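# Buckle a strap around a rolled mat with two arms

## Task

Fasten the strap's buckle so the strap is closed around the rolled-up mat, and leave it fastened with the robot no longer holding it.

## Robot and tools

Robot: two six-joint arms, left_arm and right_arm, each ending in a parallel two-finger gripper. Joint order in every row and every per-arm list of a result is always: shoulder pan, shoulder lift, elbow, wrist 1, wrist 2, wrist 3. Stated joint ranges in radians: elbow -3.142 to 3.142, all other joints -6.283 to 6.283; the true end may differ by up to 0.010 rad either way.

Frame: all hand positions, orientations, velocities and targets are in the scene frame. Its origin sits at table-top height halfway between the nominal arm bases; +z points up, +x points out across the table, and left_arm is on the +y side (arm names do not match image left/right). Calibrated bases: left_arm at (+0.035, +0.444, +0.013) m, quat_wxyz (+1.000, 0, 0, -0.026); right_arm at (-0.033, -0.388, +0.013) m, quat_wxyz (+1.000, 0, 0, -0.028). Printed hand poses can be a few cm off, worse at long reach.

Gripper: fingers point along its +z axis and close along its x axis. end_effector_position is the midpoint between the pads; fingertips extend 17.5 mm past it. A block juts about 10 cm from the wrist 3 axis toward the gripper's -y side and rotates with it.

The 18-number row (used by execute_actions and move): one flat list covering both arms. Numbers 1-6 are left_arm absolute joint target angles in rad; 7-9 are left gripper position, force_limit, speed; 10-15 are right_arm joint targets in rad; 16-18 are right gripper position, force_limit, speed. The three gripper numbers are each scaled -1 to +1. position: +1 fully open (50 mm gap), about -0.65 pads meet, -1 means close until an object blocks. force_limit: roughly 20 N per pad at -1, 102 N at 0, 185 N at +1 (actual grip may be ~15 N more). speed: pad-gap rate 20 mm/s at -1, 85 at 0, 150 at +1. Both start at +1. A 0 is a real command, so to leave a gripper alone, resend its last three numbers. New force_limit or speed only applies once position changes by 0.01 or more; to soften a grip, open first.

execute_actions(actions, cameras): actions is a list of actions; each action is up to 15 rows, one per 1/30 s step; a short action repeats its last row to fill 15 steps. Targets more than 0.010 rad beyond a joint end (and further out than the current angle) are refused; targets past the real end are clipped and a "joint sent to its limit" line may appear. Per step a joint target stays within 0.651 rad of its measured angle, and hand speed is capped at 4 m/s; the drive ramps targets at up to 3.14 rad/s. Motion lags commands by about 0.09 s or 0.17-0.22 s and can overshoot when fast. An empty actions list returns images and the full state.

move(target, speed, blend, stop_force, zero, blocking, cameras): target is one 18-number row or a list of up to 15 rows (absolute joint angles). All joints of both arms are timed together, so hands travel on curves; no obstacle avoidance. speed: rad/s of the joint with the longest way, 0.01 to 3.14, default 0.5, one number or one per target. blend: rad, corner rounding between listed targets, 0 (default) stops at each. stop_force: 3 to 120 N, shared by both arms; an arm stops when its wrist sensor feels that much push against its motion beyond its zero (or large change in any direction), then backs to where it reached that force and holds. Use a slow speed for touches; omit it when moving away from something pressed. zero (default true) re-zeroes moving arms first; false keeps the old zero. blocking=false returns after about 0.5 s while the move continues; a new move replaces a running one; not allowed with stop_force. With a list, keep gripper numbers the same in every row. The result adds a "move:" line: done, off_target (resting more than 0.01 rad from target), moving, held, fault, plus limits=held if steps were withheld. Neither done nor off_target tells you about contact.

wait(seconds 0 to 10): arms hold their last command; a running move keeps going. stop(): brakes the running move (fingers keep moving). zoom_image(camera, region [x0,y0,x1,y1] pixels, at most 504 by 504) from the latest image of cam_high, cam_low, cam_front, cam_over, cam_left_wrist or cam_right_wrist (all 896x504). zero_wrist_force(arm): subtracts the current wrist reading from later ones. finished_scene(scene): the current scene's number; ends it irreversibly, so call it only when the buckle holds by itself.

Results: Joint positions, Joint velocities ("within noise" when still), Joint targets (what joints are currently driven toward; resend these to hold still), Joint torques (whole drive output including arm weight, with offsets and noise), end-effector pose and velocities, Wrist force and Wrist torque in the hand's own axes plus a peak line, Tool commands, object_status, position_measured, motor temperatures. object_status: 0 moving, 1 blocked while opening, 2 blocked while closing (a grip), 3 reached the commanded position or pads met. Gap in mm is about (250 - position_measured) x 0.202. "joint command not followed" means the anti-collision check between the arms altered or held back some targets.

Avoid: dropping or throwing the mat or strap off the table, releasing things while they move, slamming or pressing hard on the table or fixed items, and any press or collision between the two arms (even fingers gripping the other arm's fingers). Contact torque at the load limit (135 N m for the first three joints, 25.2 N m for the wrist joints) or about 150 N outside force causes a 10 s arm stop; arms are stiff, so targets slightly past a firm contact can fault. Long holds, stretched poses or pushing toward unreachable targets heat motors; 70 °C gives MOTOR HOT, 85 °C locks that arm for 30-60 s. Loose objects may occasionally get a small push from outside. Keep motion smooth and efficient.

Each tool is called after ">>>" by a JSON object that holds its "method" and its "body".

## Session

>>> {"method": "execute_actions", "body": {"actions": []}}

Scene clock: 0.00 s.
left_arm: end_effector_position=(+0.8428, +0.2902, +0.1138) position_measured=3 object_status=3 end_effector_quat_wxyz=(+0.025, +0.985, +0.112, +0.126) | right_arm: end_effector_position=(+0.5677, -0.4365, +0.3374) position_measured=3 object_status=3 end_effector_quat_wxyz=(+0.049, +0.980, -0.079, +0.176)
Joint positions: left_arm=[-0.322 -0.834 1.227 -2.21 -1.497 0.98] | right_arm=[3.428 -1.6 -1.673 -1.127 1.371 1.929]
Joint velocities: within noise
Joint torques (N m): no reading
Motor temperatures (°C): left_arm=[29 37 36 34 39 35] | right_arm=[44 40 26 30 49 43]
Wrist force (N): no reading
Wrist torque (N m): no reading
Wrist force, peak (N): no reading
Joint targets: left_arm=[-0.322 -0.834 1.227 -2.210 -1.497 0.980] | right_arm=[3.428 -1.600 -1.673 -1.127 1.371 1.929]
Tool commands: left_gripper/position=+1.0 left_gripper/force_limit=+1.0 left_gripper/speed=+1.0 right_gripper/position=+1.0 right_gripper/force_limit=+1.0 right_gripper/speed=+1.0

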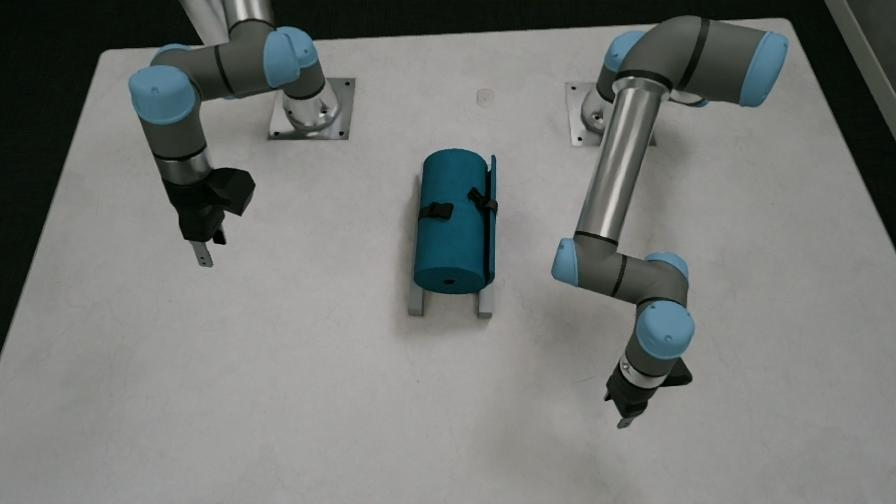

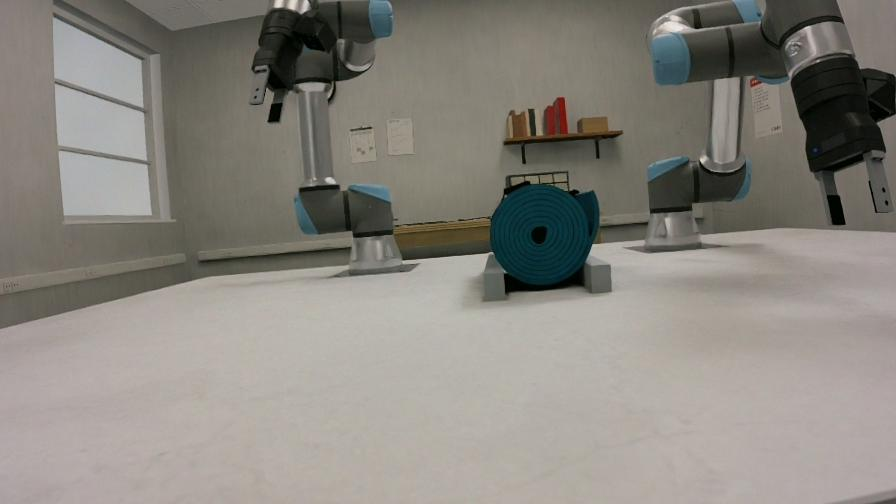

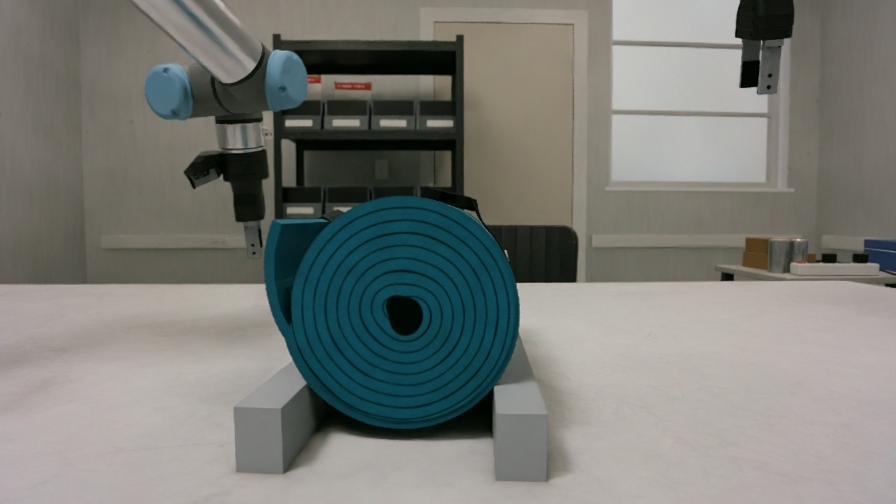

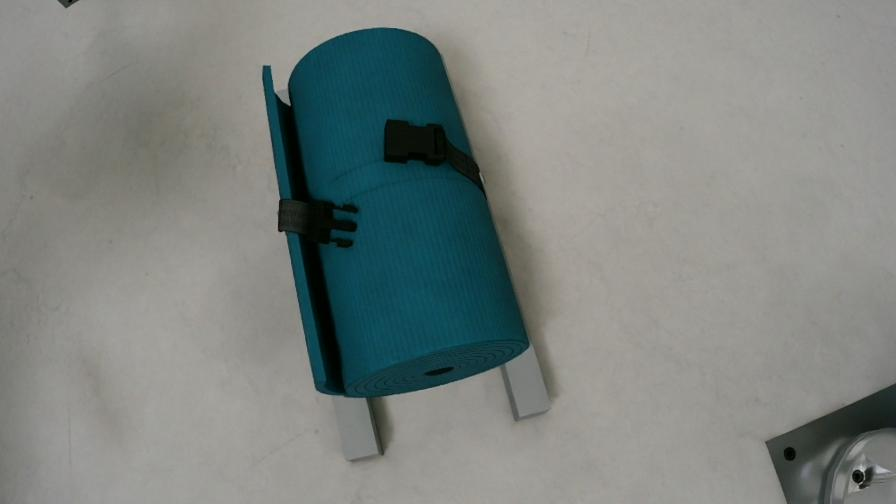

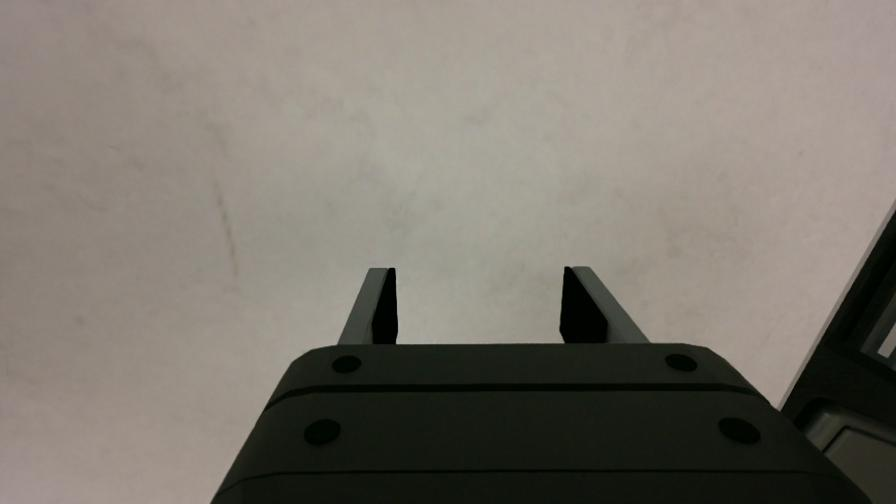

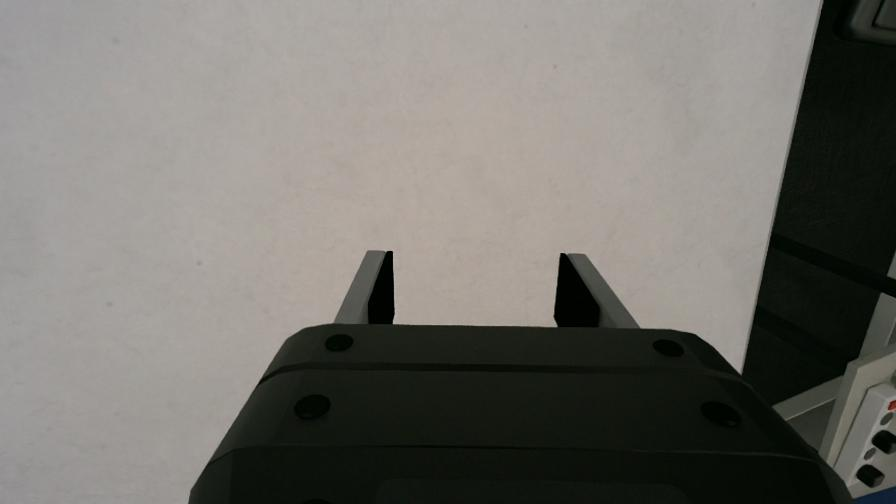

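>>> {"method": "zoom_image", "body": {"camera": "cam_over", "region": [250, 90, 510, 270]}}

>>> {"method": "zoom_image", "body": {"camera": "cam_high", "region": [390, 130, 520, 330]}}

>>> {"method": "zoom_image", "body": {"camera": "cam_low", "region": [460, 160, 640, 310]}}

>>> {"method": "zoom_image", "body": {"camera": "cam_front", "region": [220, 160, 560, 490]}}

Scaled by 1.938.

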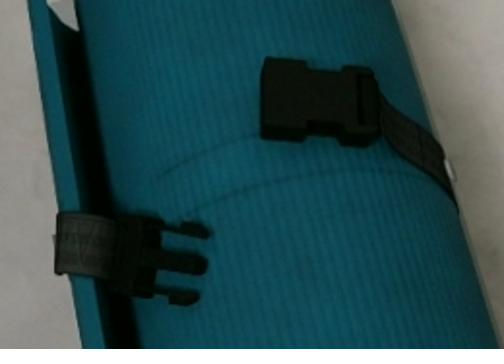

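Scaled by 2.520.

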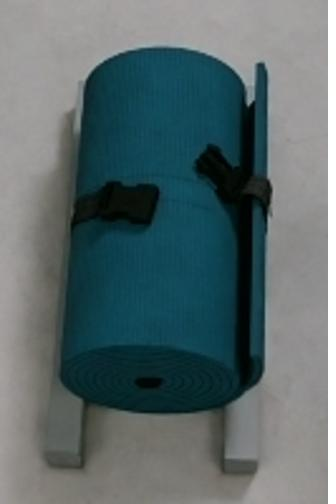

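Scaled by 2.800.

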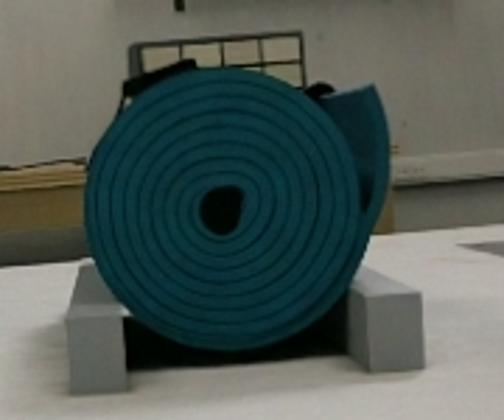

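Scaled by 1.482.

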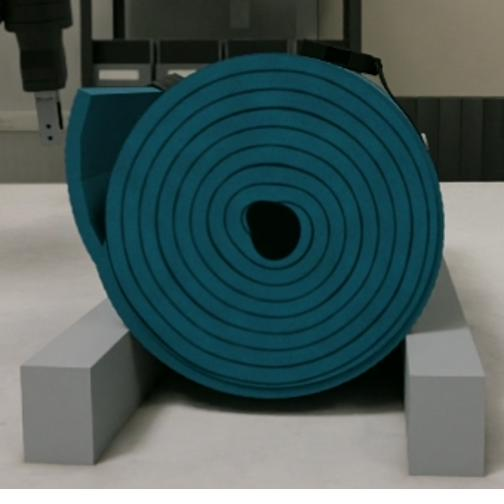

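>>> {"method": "move", "body": {"target": [[-0.4,-2.08,2.19,-2.14,-1.77,0.6,1,0,0,3.6,-1.5,-1.8,-1.0,1.5,1.2,1,0,0],[-1.085,-2.082,2.193,-2.141,-1.773,0.386,1,0,0,4.061,-1.283,-2.049,-0.987,1.888,-0.643,1,0,0]], "speed": 1.0, "blend": [0.2, 0], "cameras": ["all"]}}

Scene clock: 79.90 s.
left_arm: end_effector_position=(+0.2703, +0.1296, +0.3191) position_measured=3 object_status=3 end_effector_quat_wxyz=(+0.247, +0.969, +0.000, +0.000) | right_arm: end_effector_position=(+0.2997, -0.0793, +0.3194) position_measured=3 object_status=3 end_effector_quat_wxyz=(+0.000, +0.001, +0.969, +0.247)
Joint positions: left_arm=[-1.085 -2.082 2.193 -2.141 -1.773 0.386] | right_arm=[4.061 -1.283 -2.049 -0.987 1.888 -0.643]
Joint torques (N m): left_arm=[1.77 -12.04 -20.19 -6.12 -1.55 2.38] | right_arm=[-3.41 2.29 34.78 4.2 -2.07 -0.82]
Wrist force (N): left_arm=[-0.2 -0.9 0.8] | right_arm=[-0.8 0.3 0.2]
Wrist torque (N m): left_arm=[-0.11 0.06 -0.07] | right_arm=[0.03 0.13 -0.15]
Wrist force, peak (N): left_arm=[1.8 0.5 3.6] | right_arm=[0.5 0.9 0.3]
Joint targets: left_arm=[-1.085 -2.082 2.193 -2.141 -1.773 0.386] | right_arm=[4.061 -1.283 -2.049 -0.987 1.888 -0.643]
move: done

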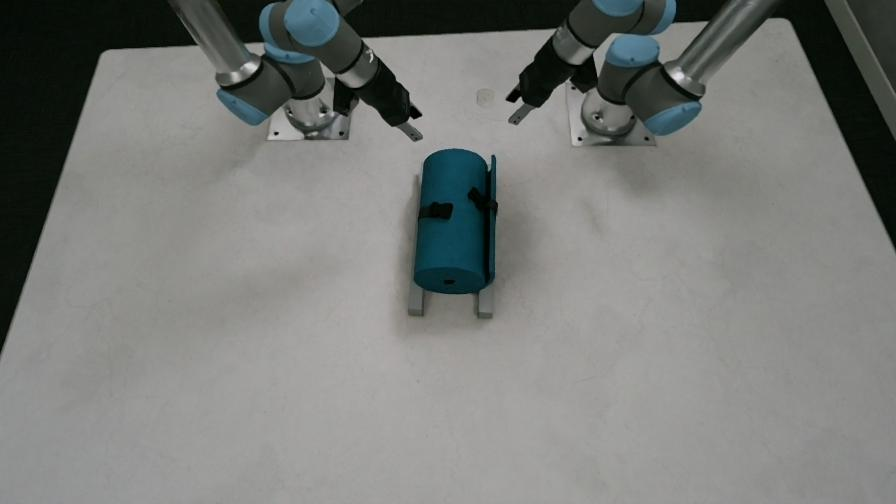

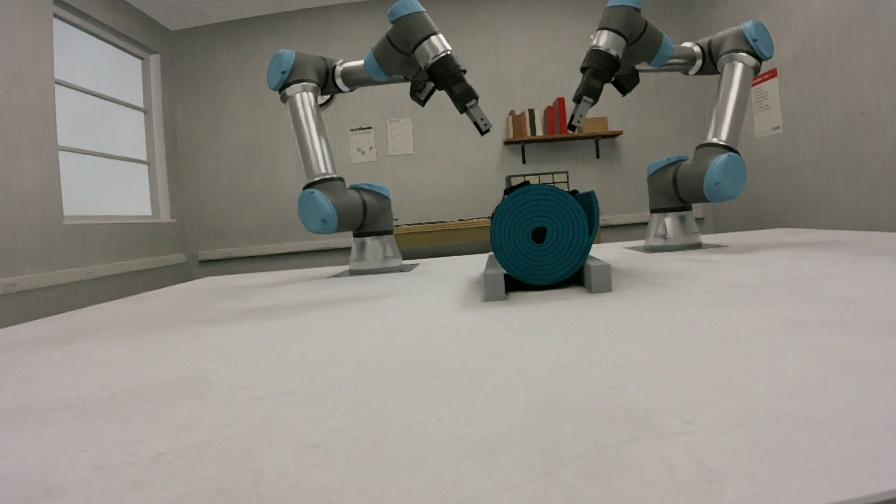

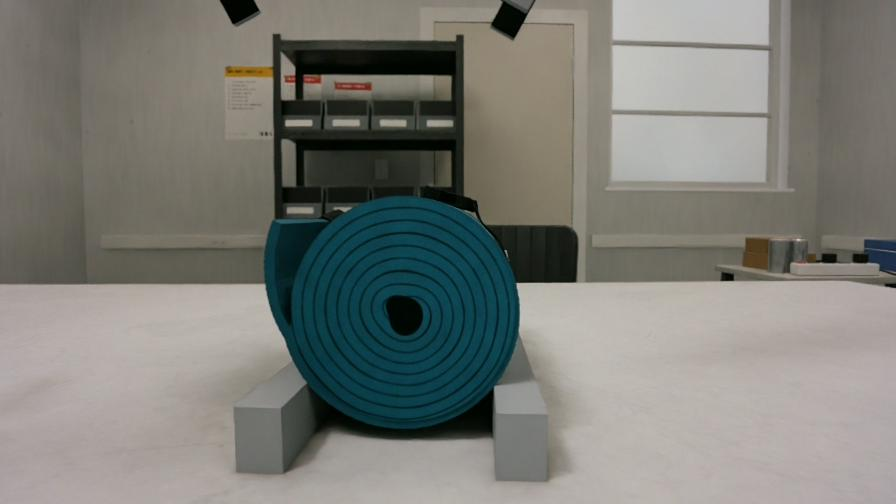

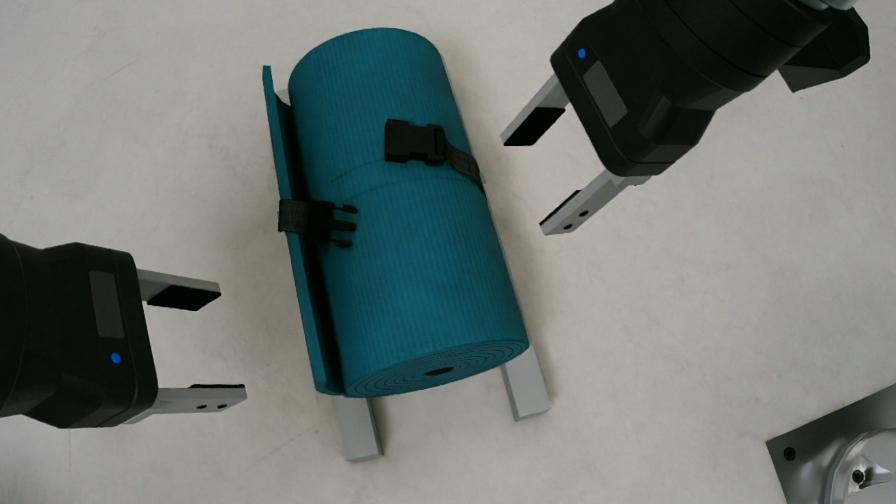

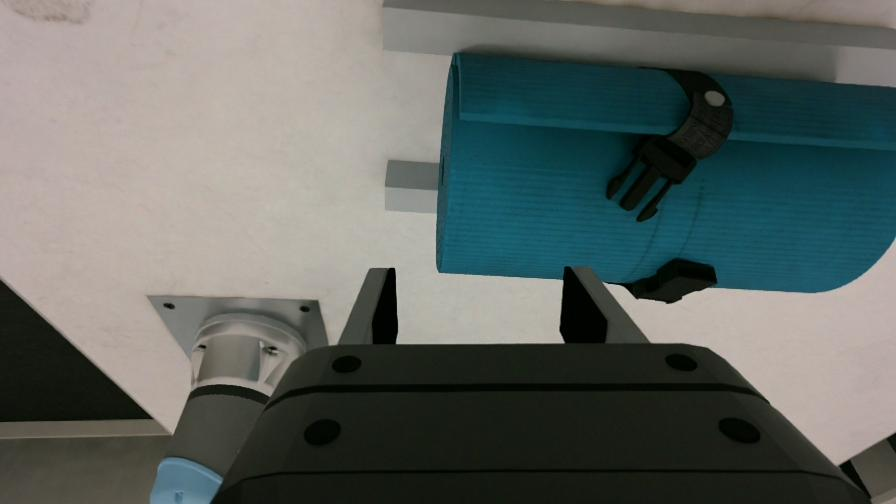

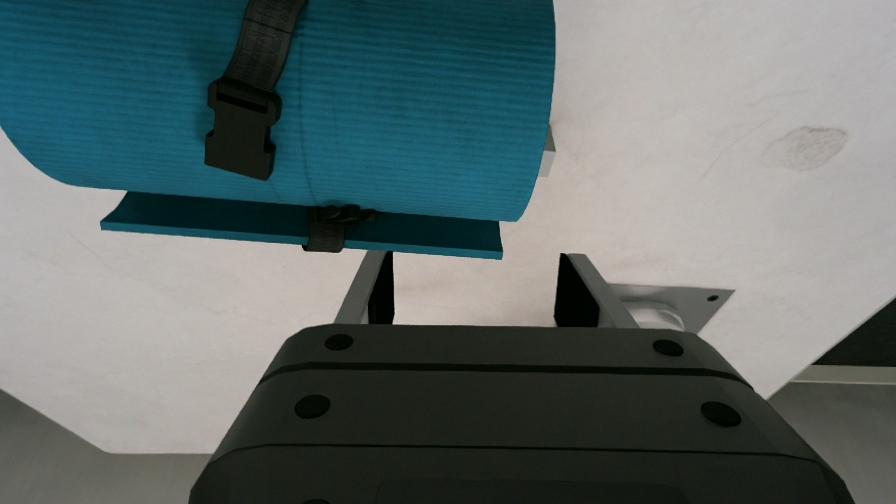

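>>> {"method": "move", "body": {"target": [-0.823,-1.662,2.091,-2.396,-1.883,1.33,1,0,0,3.870,-1.653,-1.920,-0.812,1.955,-0.735,1,0,0], "speed": 0.6, "stop_force": 15, "cameras": ["cam_left_wrist","cam_right_wrist","cam_over","cam_front","cam_high"]}}

Scene clock: 116.83 s.
left_arm: end_effector_position=(+0.4003, +0.0904, +0.2463) position_measured=3 object_status=3 end_effector_quat_wxyz=(+0.232, +0.911, -0.331, +0.084) | right_arm: end_effector_position=(+0.4297, -0.0658, +0.2394) position_measured=3 object_status=3 end_effector_quat_wxyz=(-0.012, +0.048, +0.968, +0.247)
Joint positions: left_arm=[-0.823 -1.662 2.091 -2.396 -1.883 1.33] | right_arm=[3.87 -1.653 -1.92 -0.812 1.955 -0.735]
Joint torques (N m): left_arm=[-8.32 -19.88 -16.73 -1.2 1.09 2.49] | right_arm=[5.63 31.41 13.28 3.19 -1.97 0.99]
Wrist force (N): left_arm=[-0.1 -0.6 0.4] | right_arm=[-0.5 0.1 0.1]
Wrist torque (N m): left_arm=[-0.09 0.05 -0.01] | right_arm=[-0.01 0.10 -0.12]
Wrist force, peak (N): left_arm=[0.6 -1.8 1.1] | right_arm=[-1.7 -0.3 0.9]
Joint targets: left_arm=[-0.823 -1.662 2.091 -2.396 -1.883 1.330] | right_arm=[3.870 -1.653 -1.920 -0.812 1.955 -0.735]
move: done
Images, in order (width x height): cam_high 896x504, cam_front 896x504, cam_over 896x504, cam_left_wrist 896x504, cam_right_wrist 896x504.

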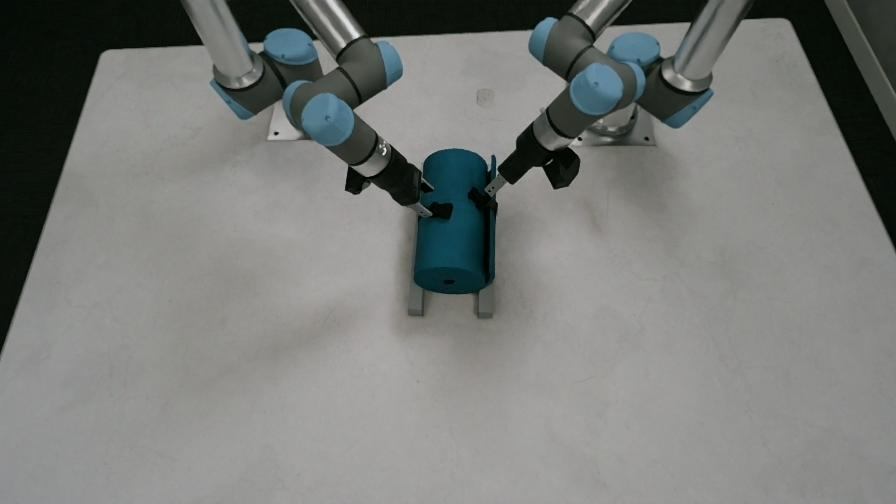

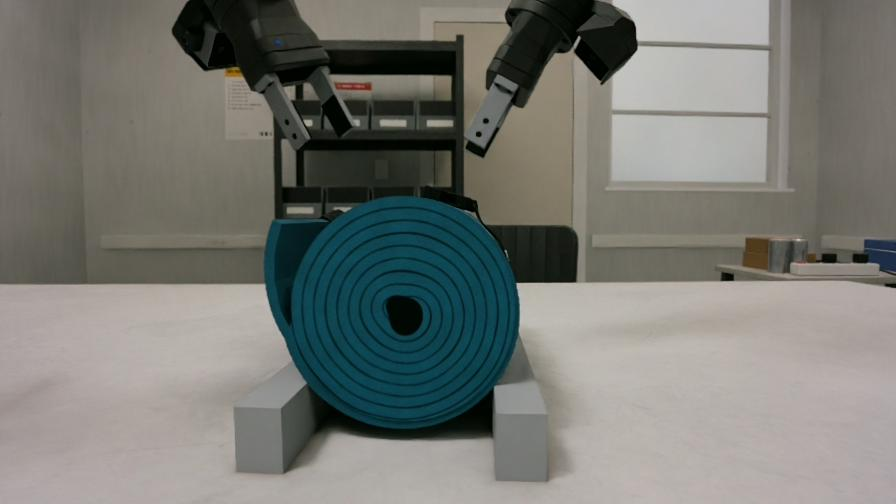

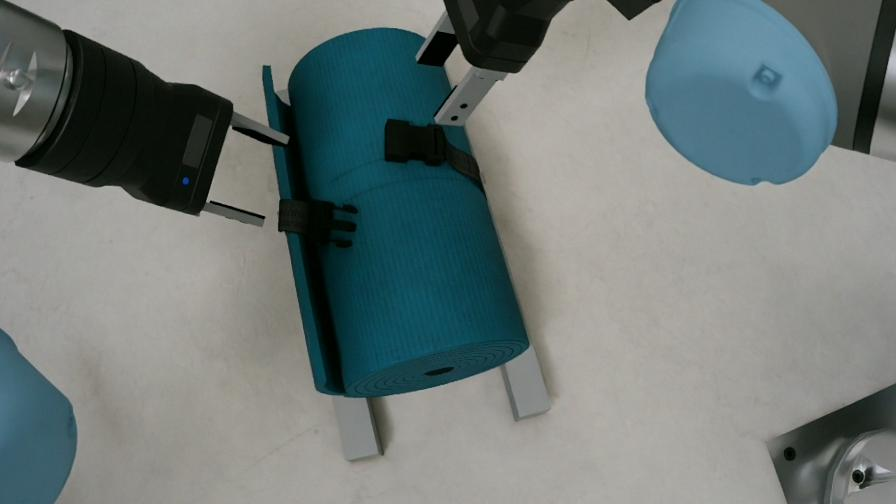

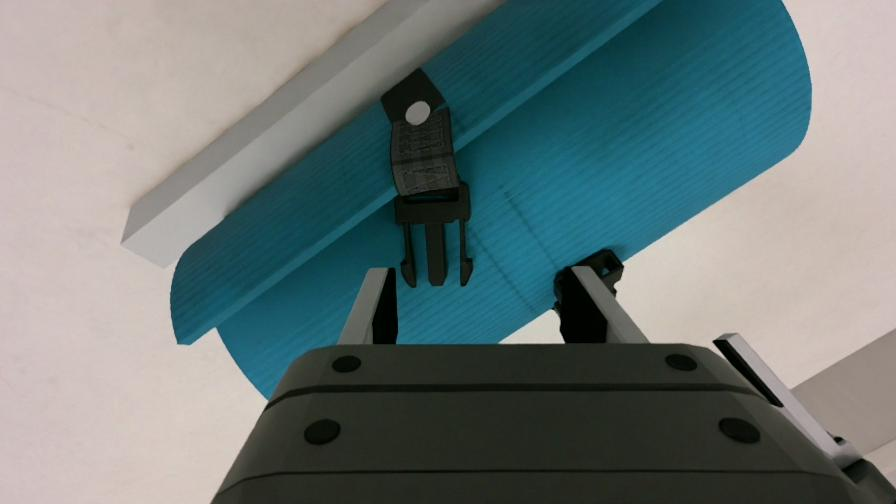

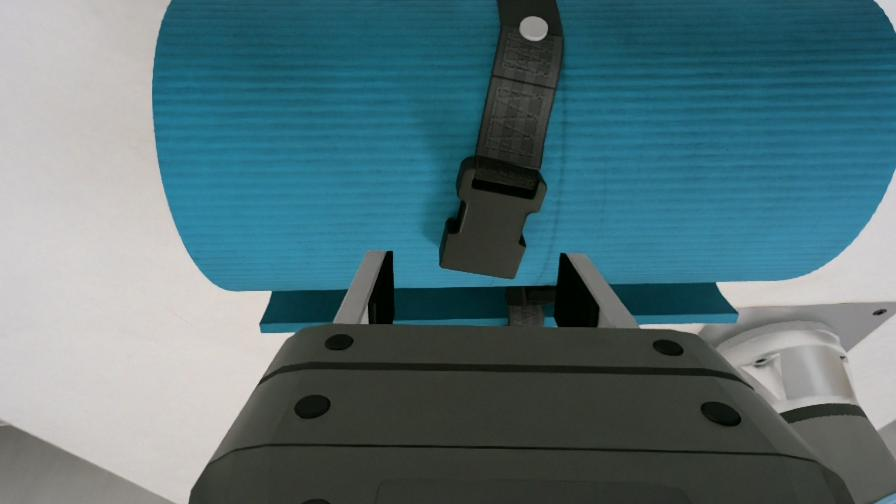

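>>> {"method": "zoom_image", "body": {"camera": "cam_right_wrist", "region": [380, 130, 620, 330]}}

>>> {"method": "zoom_image", "body": {"camera": "cam_left_wrist", "region": [330, 80, 650, 330]}}

Scaled by 2.100.

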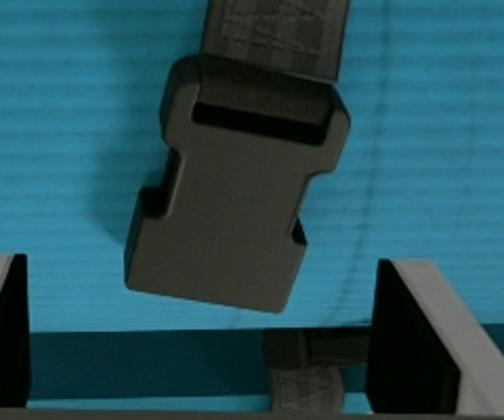

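Scaled by 1.575.

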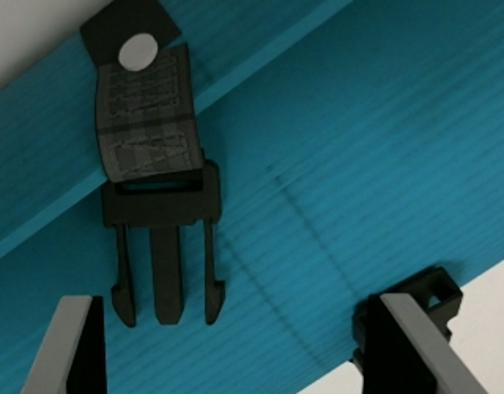

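>>> {"method": "move", "body": {"target": [-0.832,-1.630,2.164,-2.504,-1.8795,1.324,1,-1,-0.6,3.890,-1.664,-2.005,-0.708,1.9485,-0.514,1,-1,-0.6], "speed": 0.3, "stop_force": 8, "cameras": ["cam_left_wrist","cam_right_wrist","cam_over","cam_front"]}}

Scene clock: 165.30 s.
left_arm: end_effector_position=(+0.3947, +0.0914, +0.2111) position_measured=3 object_status=3 end_effector_quat_wxyz=(+0.232, +0.910, -0.332, +0.085) | right_arm: end_effector_position=(+0.4157, -0.0648, +0.2064) position_measured=3 object_status=3 end_effector_quat_wxyz=(-0.037, +0.145, +0.958, +0.245)
Joint positions: left_arm=[-0.832 -1.63 2.164 -2.504 -1.879 1.324] | right_arm=[3.89 -1.664 -2.005 -0.708 1.948 -0.514]
Joint torques (N m): left_arm=[8.05 -30.04 -29.48 -1.73 -2.07 2.08] | right_arm=[-7.25 35.95 31.31 5.04 3.22 1.08]
Wrist force (N): left_arm=[0.1 -0.6 0.2] | right_arm=[-0.3 0.0 -0.1]
Wrist torque (N m): left_arm=[-0.11 0.02 0.00] | right_arm=[-0.03 0.10 -0.14]
Wrist force, peak (N): left_arm=[-0.4 -0.8 1.0] | right_arm=[-0.7 0.9 -0.8]
Joint targets: left_arm=[-0.832 -1.630 2.164 -2.504 -1.879 1.324] | right_arm=[3.890 -1.664 -2.005 -0.708 1.948 -0.514]
move: done
Images, in order (width x height): cam_front 896x504, cam_over 896x504, cam_left_wrist 896x504, cam_right_wrist 896x504.

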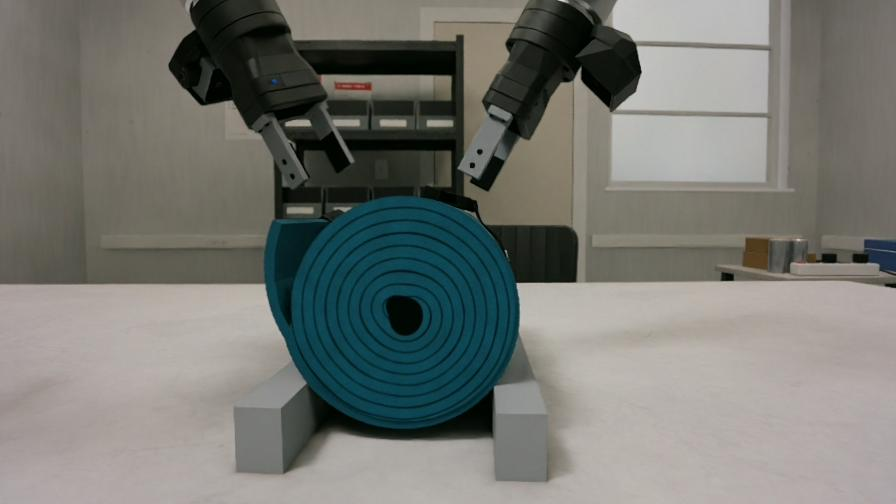

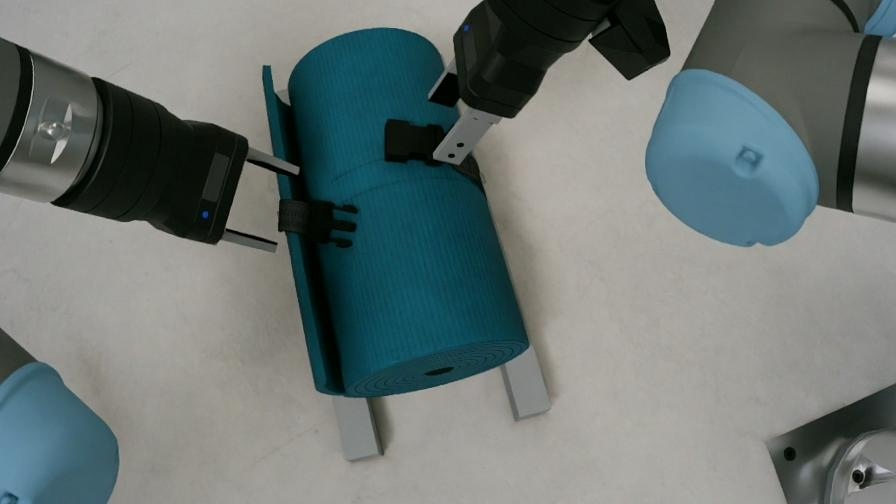

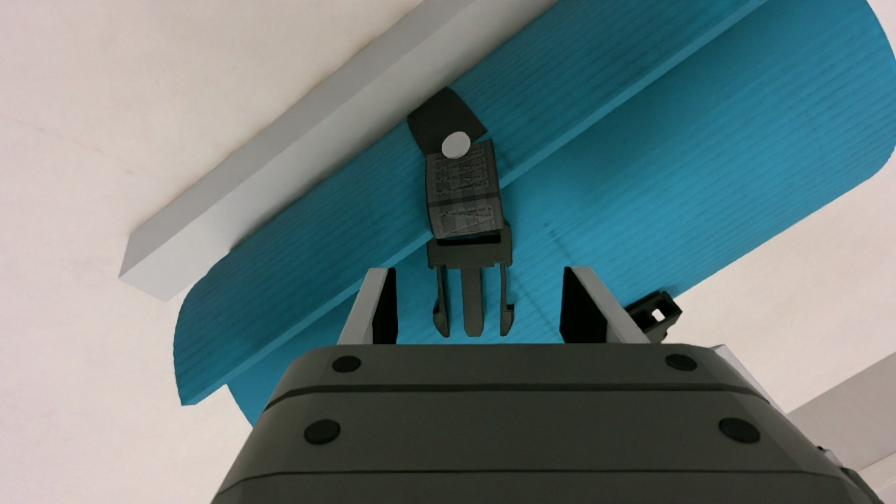

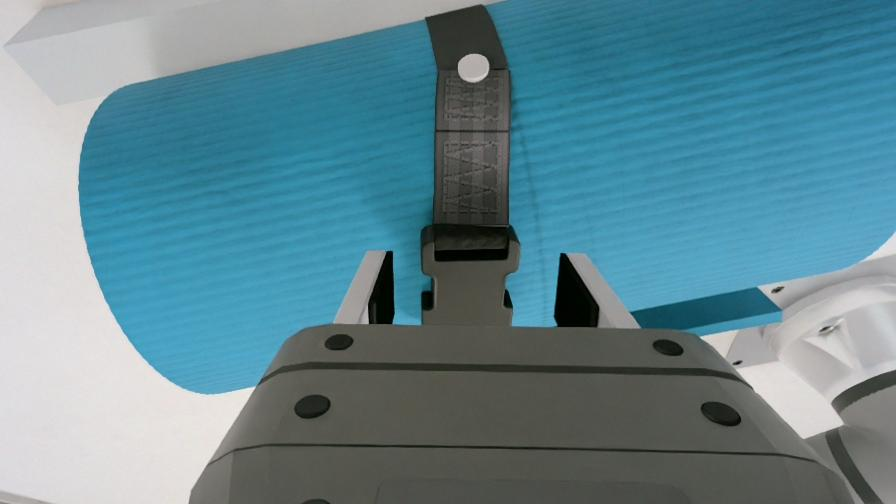

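>>> {"method": "move", "body": {"target": [-0.8596,-1.5496,2.1901,-2.6185,-1.8685,1.297,1,-1,-0.6,3.912,-1.7155,-2.0264,-0.627,1.941,-0.491,1,-1,-0.6], "speed": 0.1, "stop_force": 6, "cameras": ["cam_left_wrist","cam_right_wrist","cam_over","cam_front"]}}

Scene clock: 173.73 s.
left_arm: end_effector_position=(+0.3950, +0.0747, +0.1809) position_measured=3 object_status=3 end_effector_quat_wxyz=(+0.232, +0.910, -0.332, +0.085) | right_arm: end_effector_position=(+0.4160, -0.0511, +0.1808) position_measured=3 object_status=3 end_effector_quat_wxyz=(-0.037, +0.145, +0.958, +0.244)
Joint positions: left_arm=[-0.857 -1.557 2.188 -2.608 -1.87 1.299] | right_arm=[3.912 -1.715 -2.026 -0.628 1.941 -0.491]
Joint torques (N m): left_arm=[9.51 -15.45 -26.59 -5.45 -1.84 2.41] | right_arm=[-5.7 34.28 28.4 4.31 3.46 -0.77]
Wrist force (N): left_arm=[0.9 0.8 -3.7] | right_arm=[-0.3 -0.1 -6.8]
Wrist torque (N m): left_arm=[-0.08 -0.07 -0.10] | right_arm=[-0.05 -0.08 -0.21]
Wrist force, peak (N): left_arm=[2.4 6.2 -16.4] | right_arm=[2.6 -5.7 -22.6]
Joint targets: left_arm=[-0.857 -1.557 2.188 -2.608 -1.870 1.299] | right_arm=[3.912 -1.715 -2.026 -0.628 1.941 -0.491]
move: contact (left_arm, right_arm); left_arm: the wrist 1 is farthest, 0.011 rad from its target
Images, in order (width x height): cam_front 896x504, cam_over 896x504, cam_left_wrist 896x504, cam_right_wrist 896x504.

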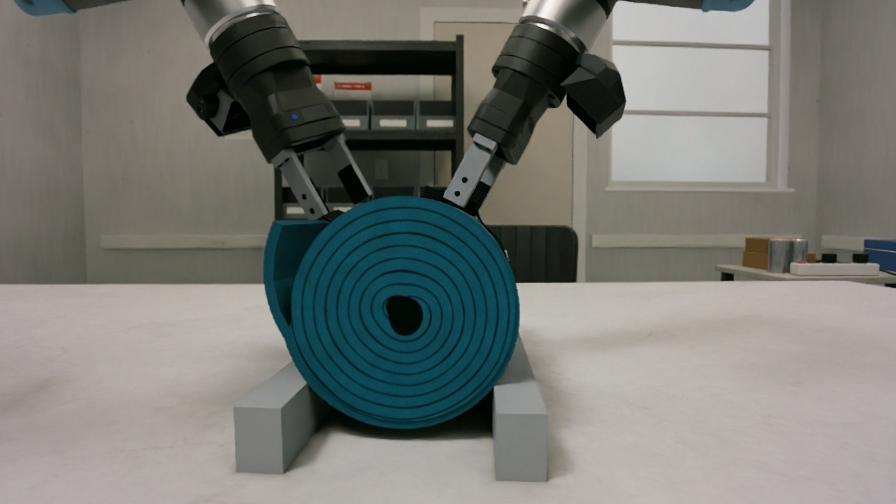

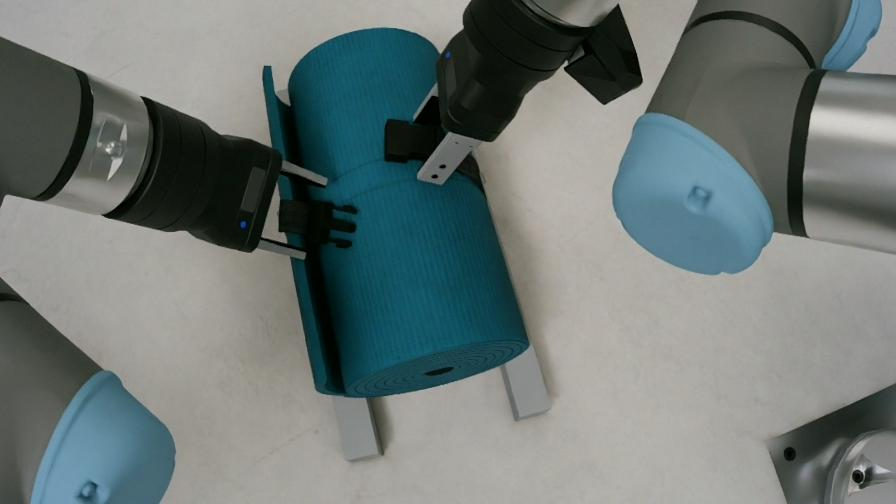

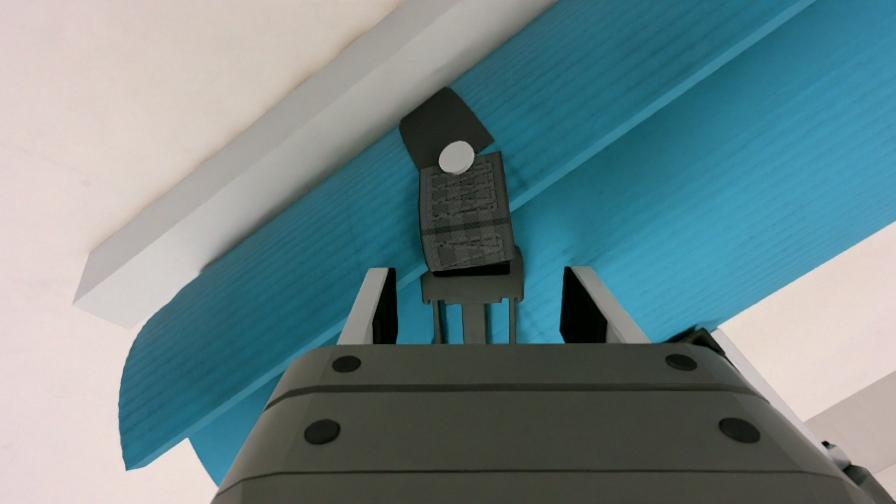

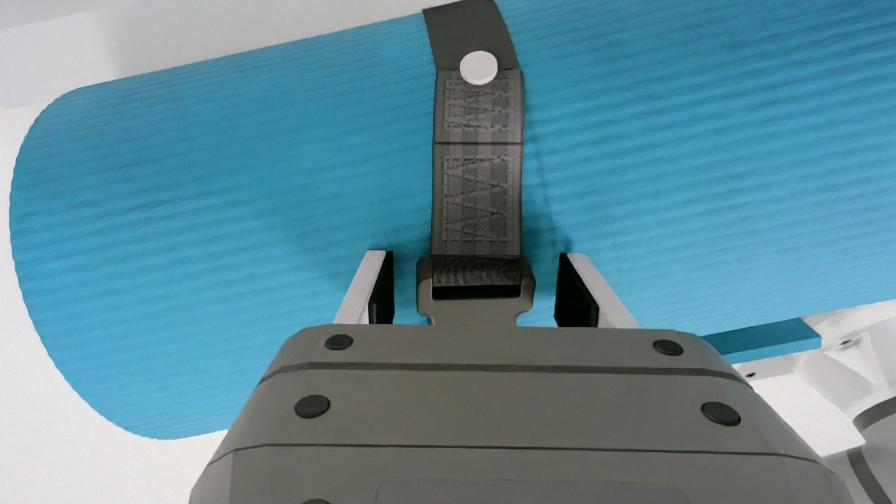

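>>> {"method": "execute_actions", "body": {"actions": [[[-0.857,-1.557,2.188,-2.608,-1.870,1.299,-1,-1,-1,3.912,-1.715,-2.026,-0.628,1.941,-0.491,-1,-1,-1]],[[-0.857,-1.557,2.188,-2.608,-1.870,1.299,-1,-1,-1,3.912,-1.715,-2.026,-0.628,1.941,-0.491,-1,-1,-1]]], "cameras": ["cam_left_wrist","cam_right_wrist","cam_over","cam_front"]}}

Scene clock: 180.03 s.
left_arm: end_effector_position=(+0.3948, +0.0748, +0.1807) position_measured=251 object_status=3 end_effector_quat_wxyz=(+0.232, +0.910, -0.332, +0.084) | right_arm: end_effector_position=(+0.4159, -0.0509, +0.1806) position_measured=81 object_status=2 end_effector_quat_wxyz=(-0.037, +0.145, +0.958, +0.244)
Joint positions: left_arm=[-0.857 -1.557 2.188 -2.608 -1.87 1.299] | right_arm=[3.912 -1.715 -2.026 -0.628 1.941 -0.491]
Joint torques (N m): left_arm=[7.09 -22.64 -15.7 -5.73 1.18 -2.51] | right_arm=[1.71 21.64 21.09 1.84 -1.53 1.29]
Wrist force (N): left_arm=[0.0 -0.5 0.3] | right_arm=[-2.0 0.2 -2.7]
Wrist torque (N m): left_arm=[-0.10 0.04 -0.05] | right_arm=[-0.05 0.03 -0.22]
Wrist force, peak (N): left_arm=[0.9 0.8 -3.9] | right_arm=[-0.2 -0.1 -7.2]
Joint targets: left_arm=[-0.857 -1.557 2.188 -2.608 -1.870 1.299] | right_arm=[3.912 -1.715 -2.026 -0.628 1.941 -0.491]
Images, in order (width x height): cam_front 896x504, cam_over 896x504, cam_left_wrist 896x504, cam_right_wrist 896x504.

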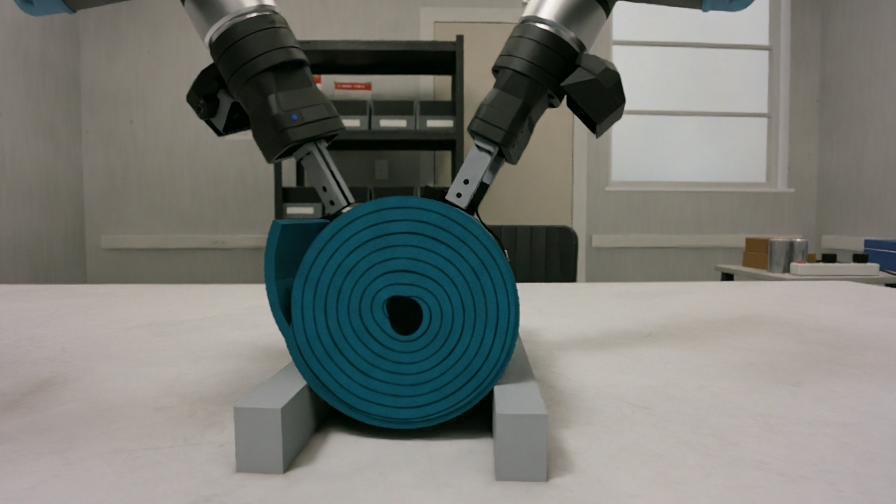

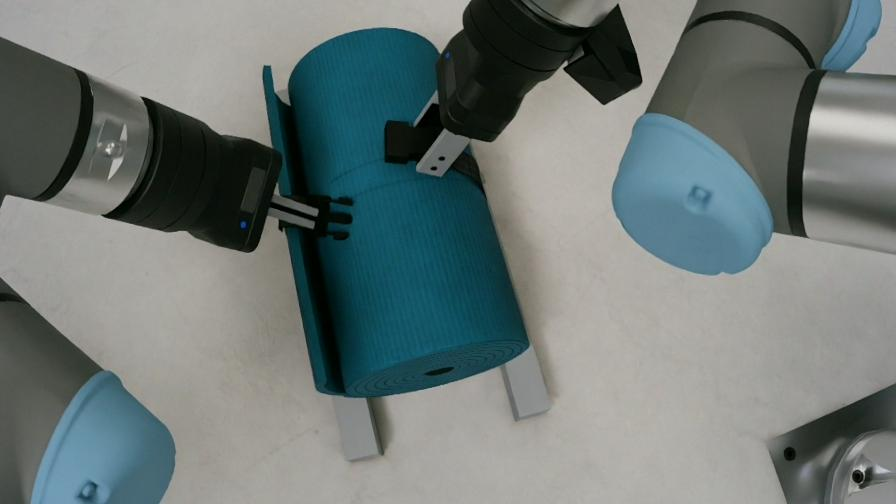

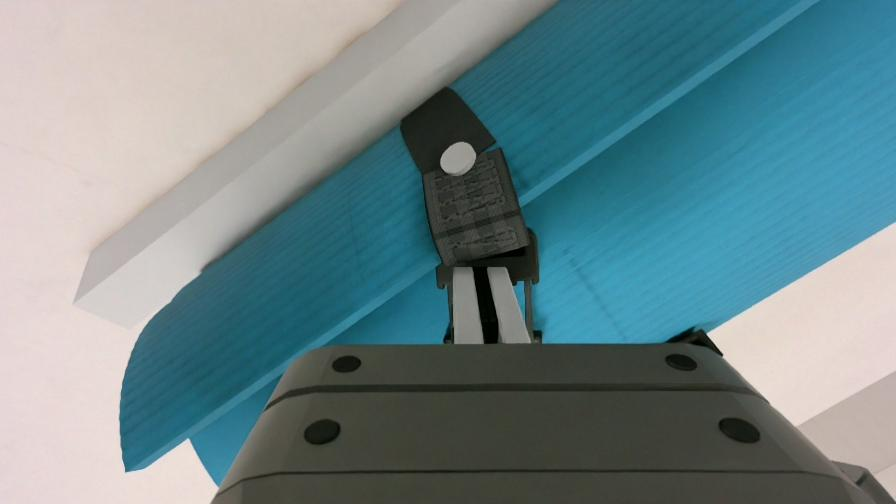

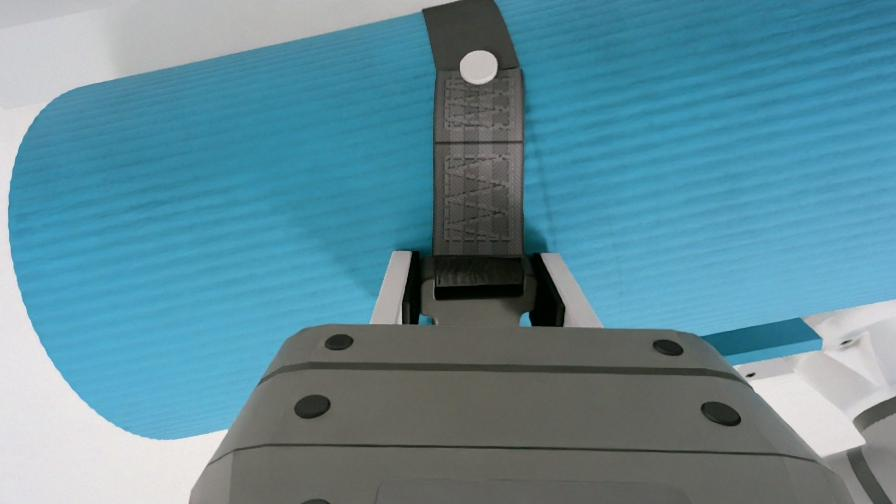

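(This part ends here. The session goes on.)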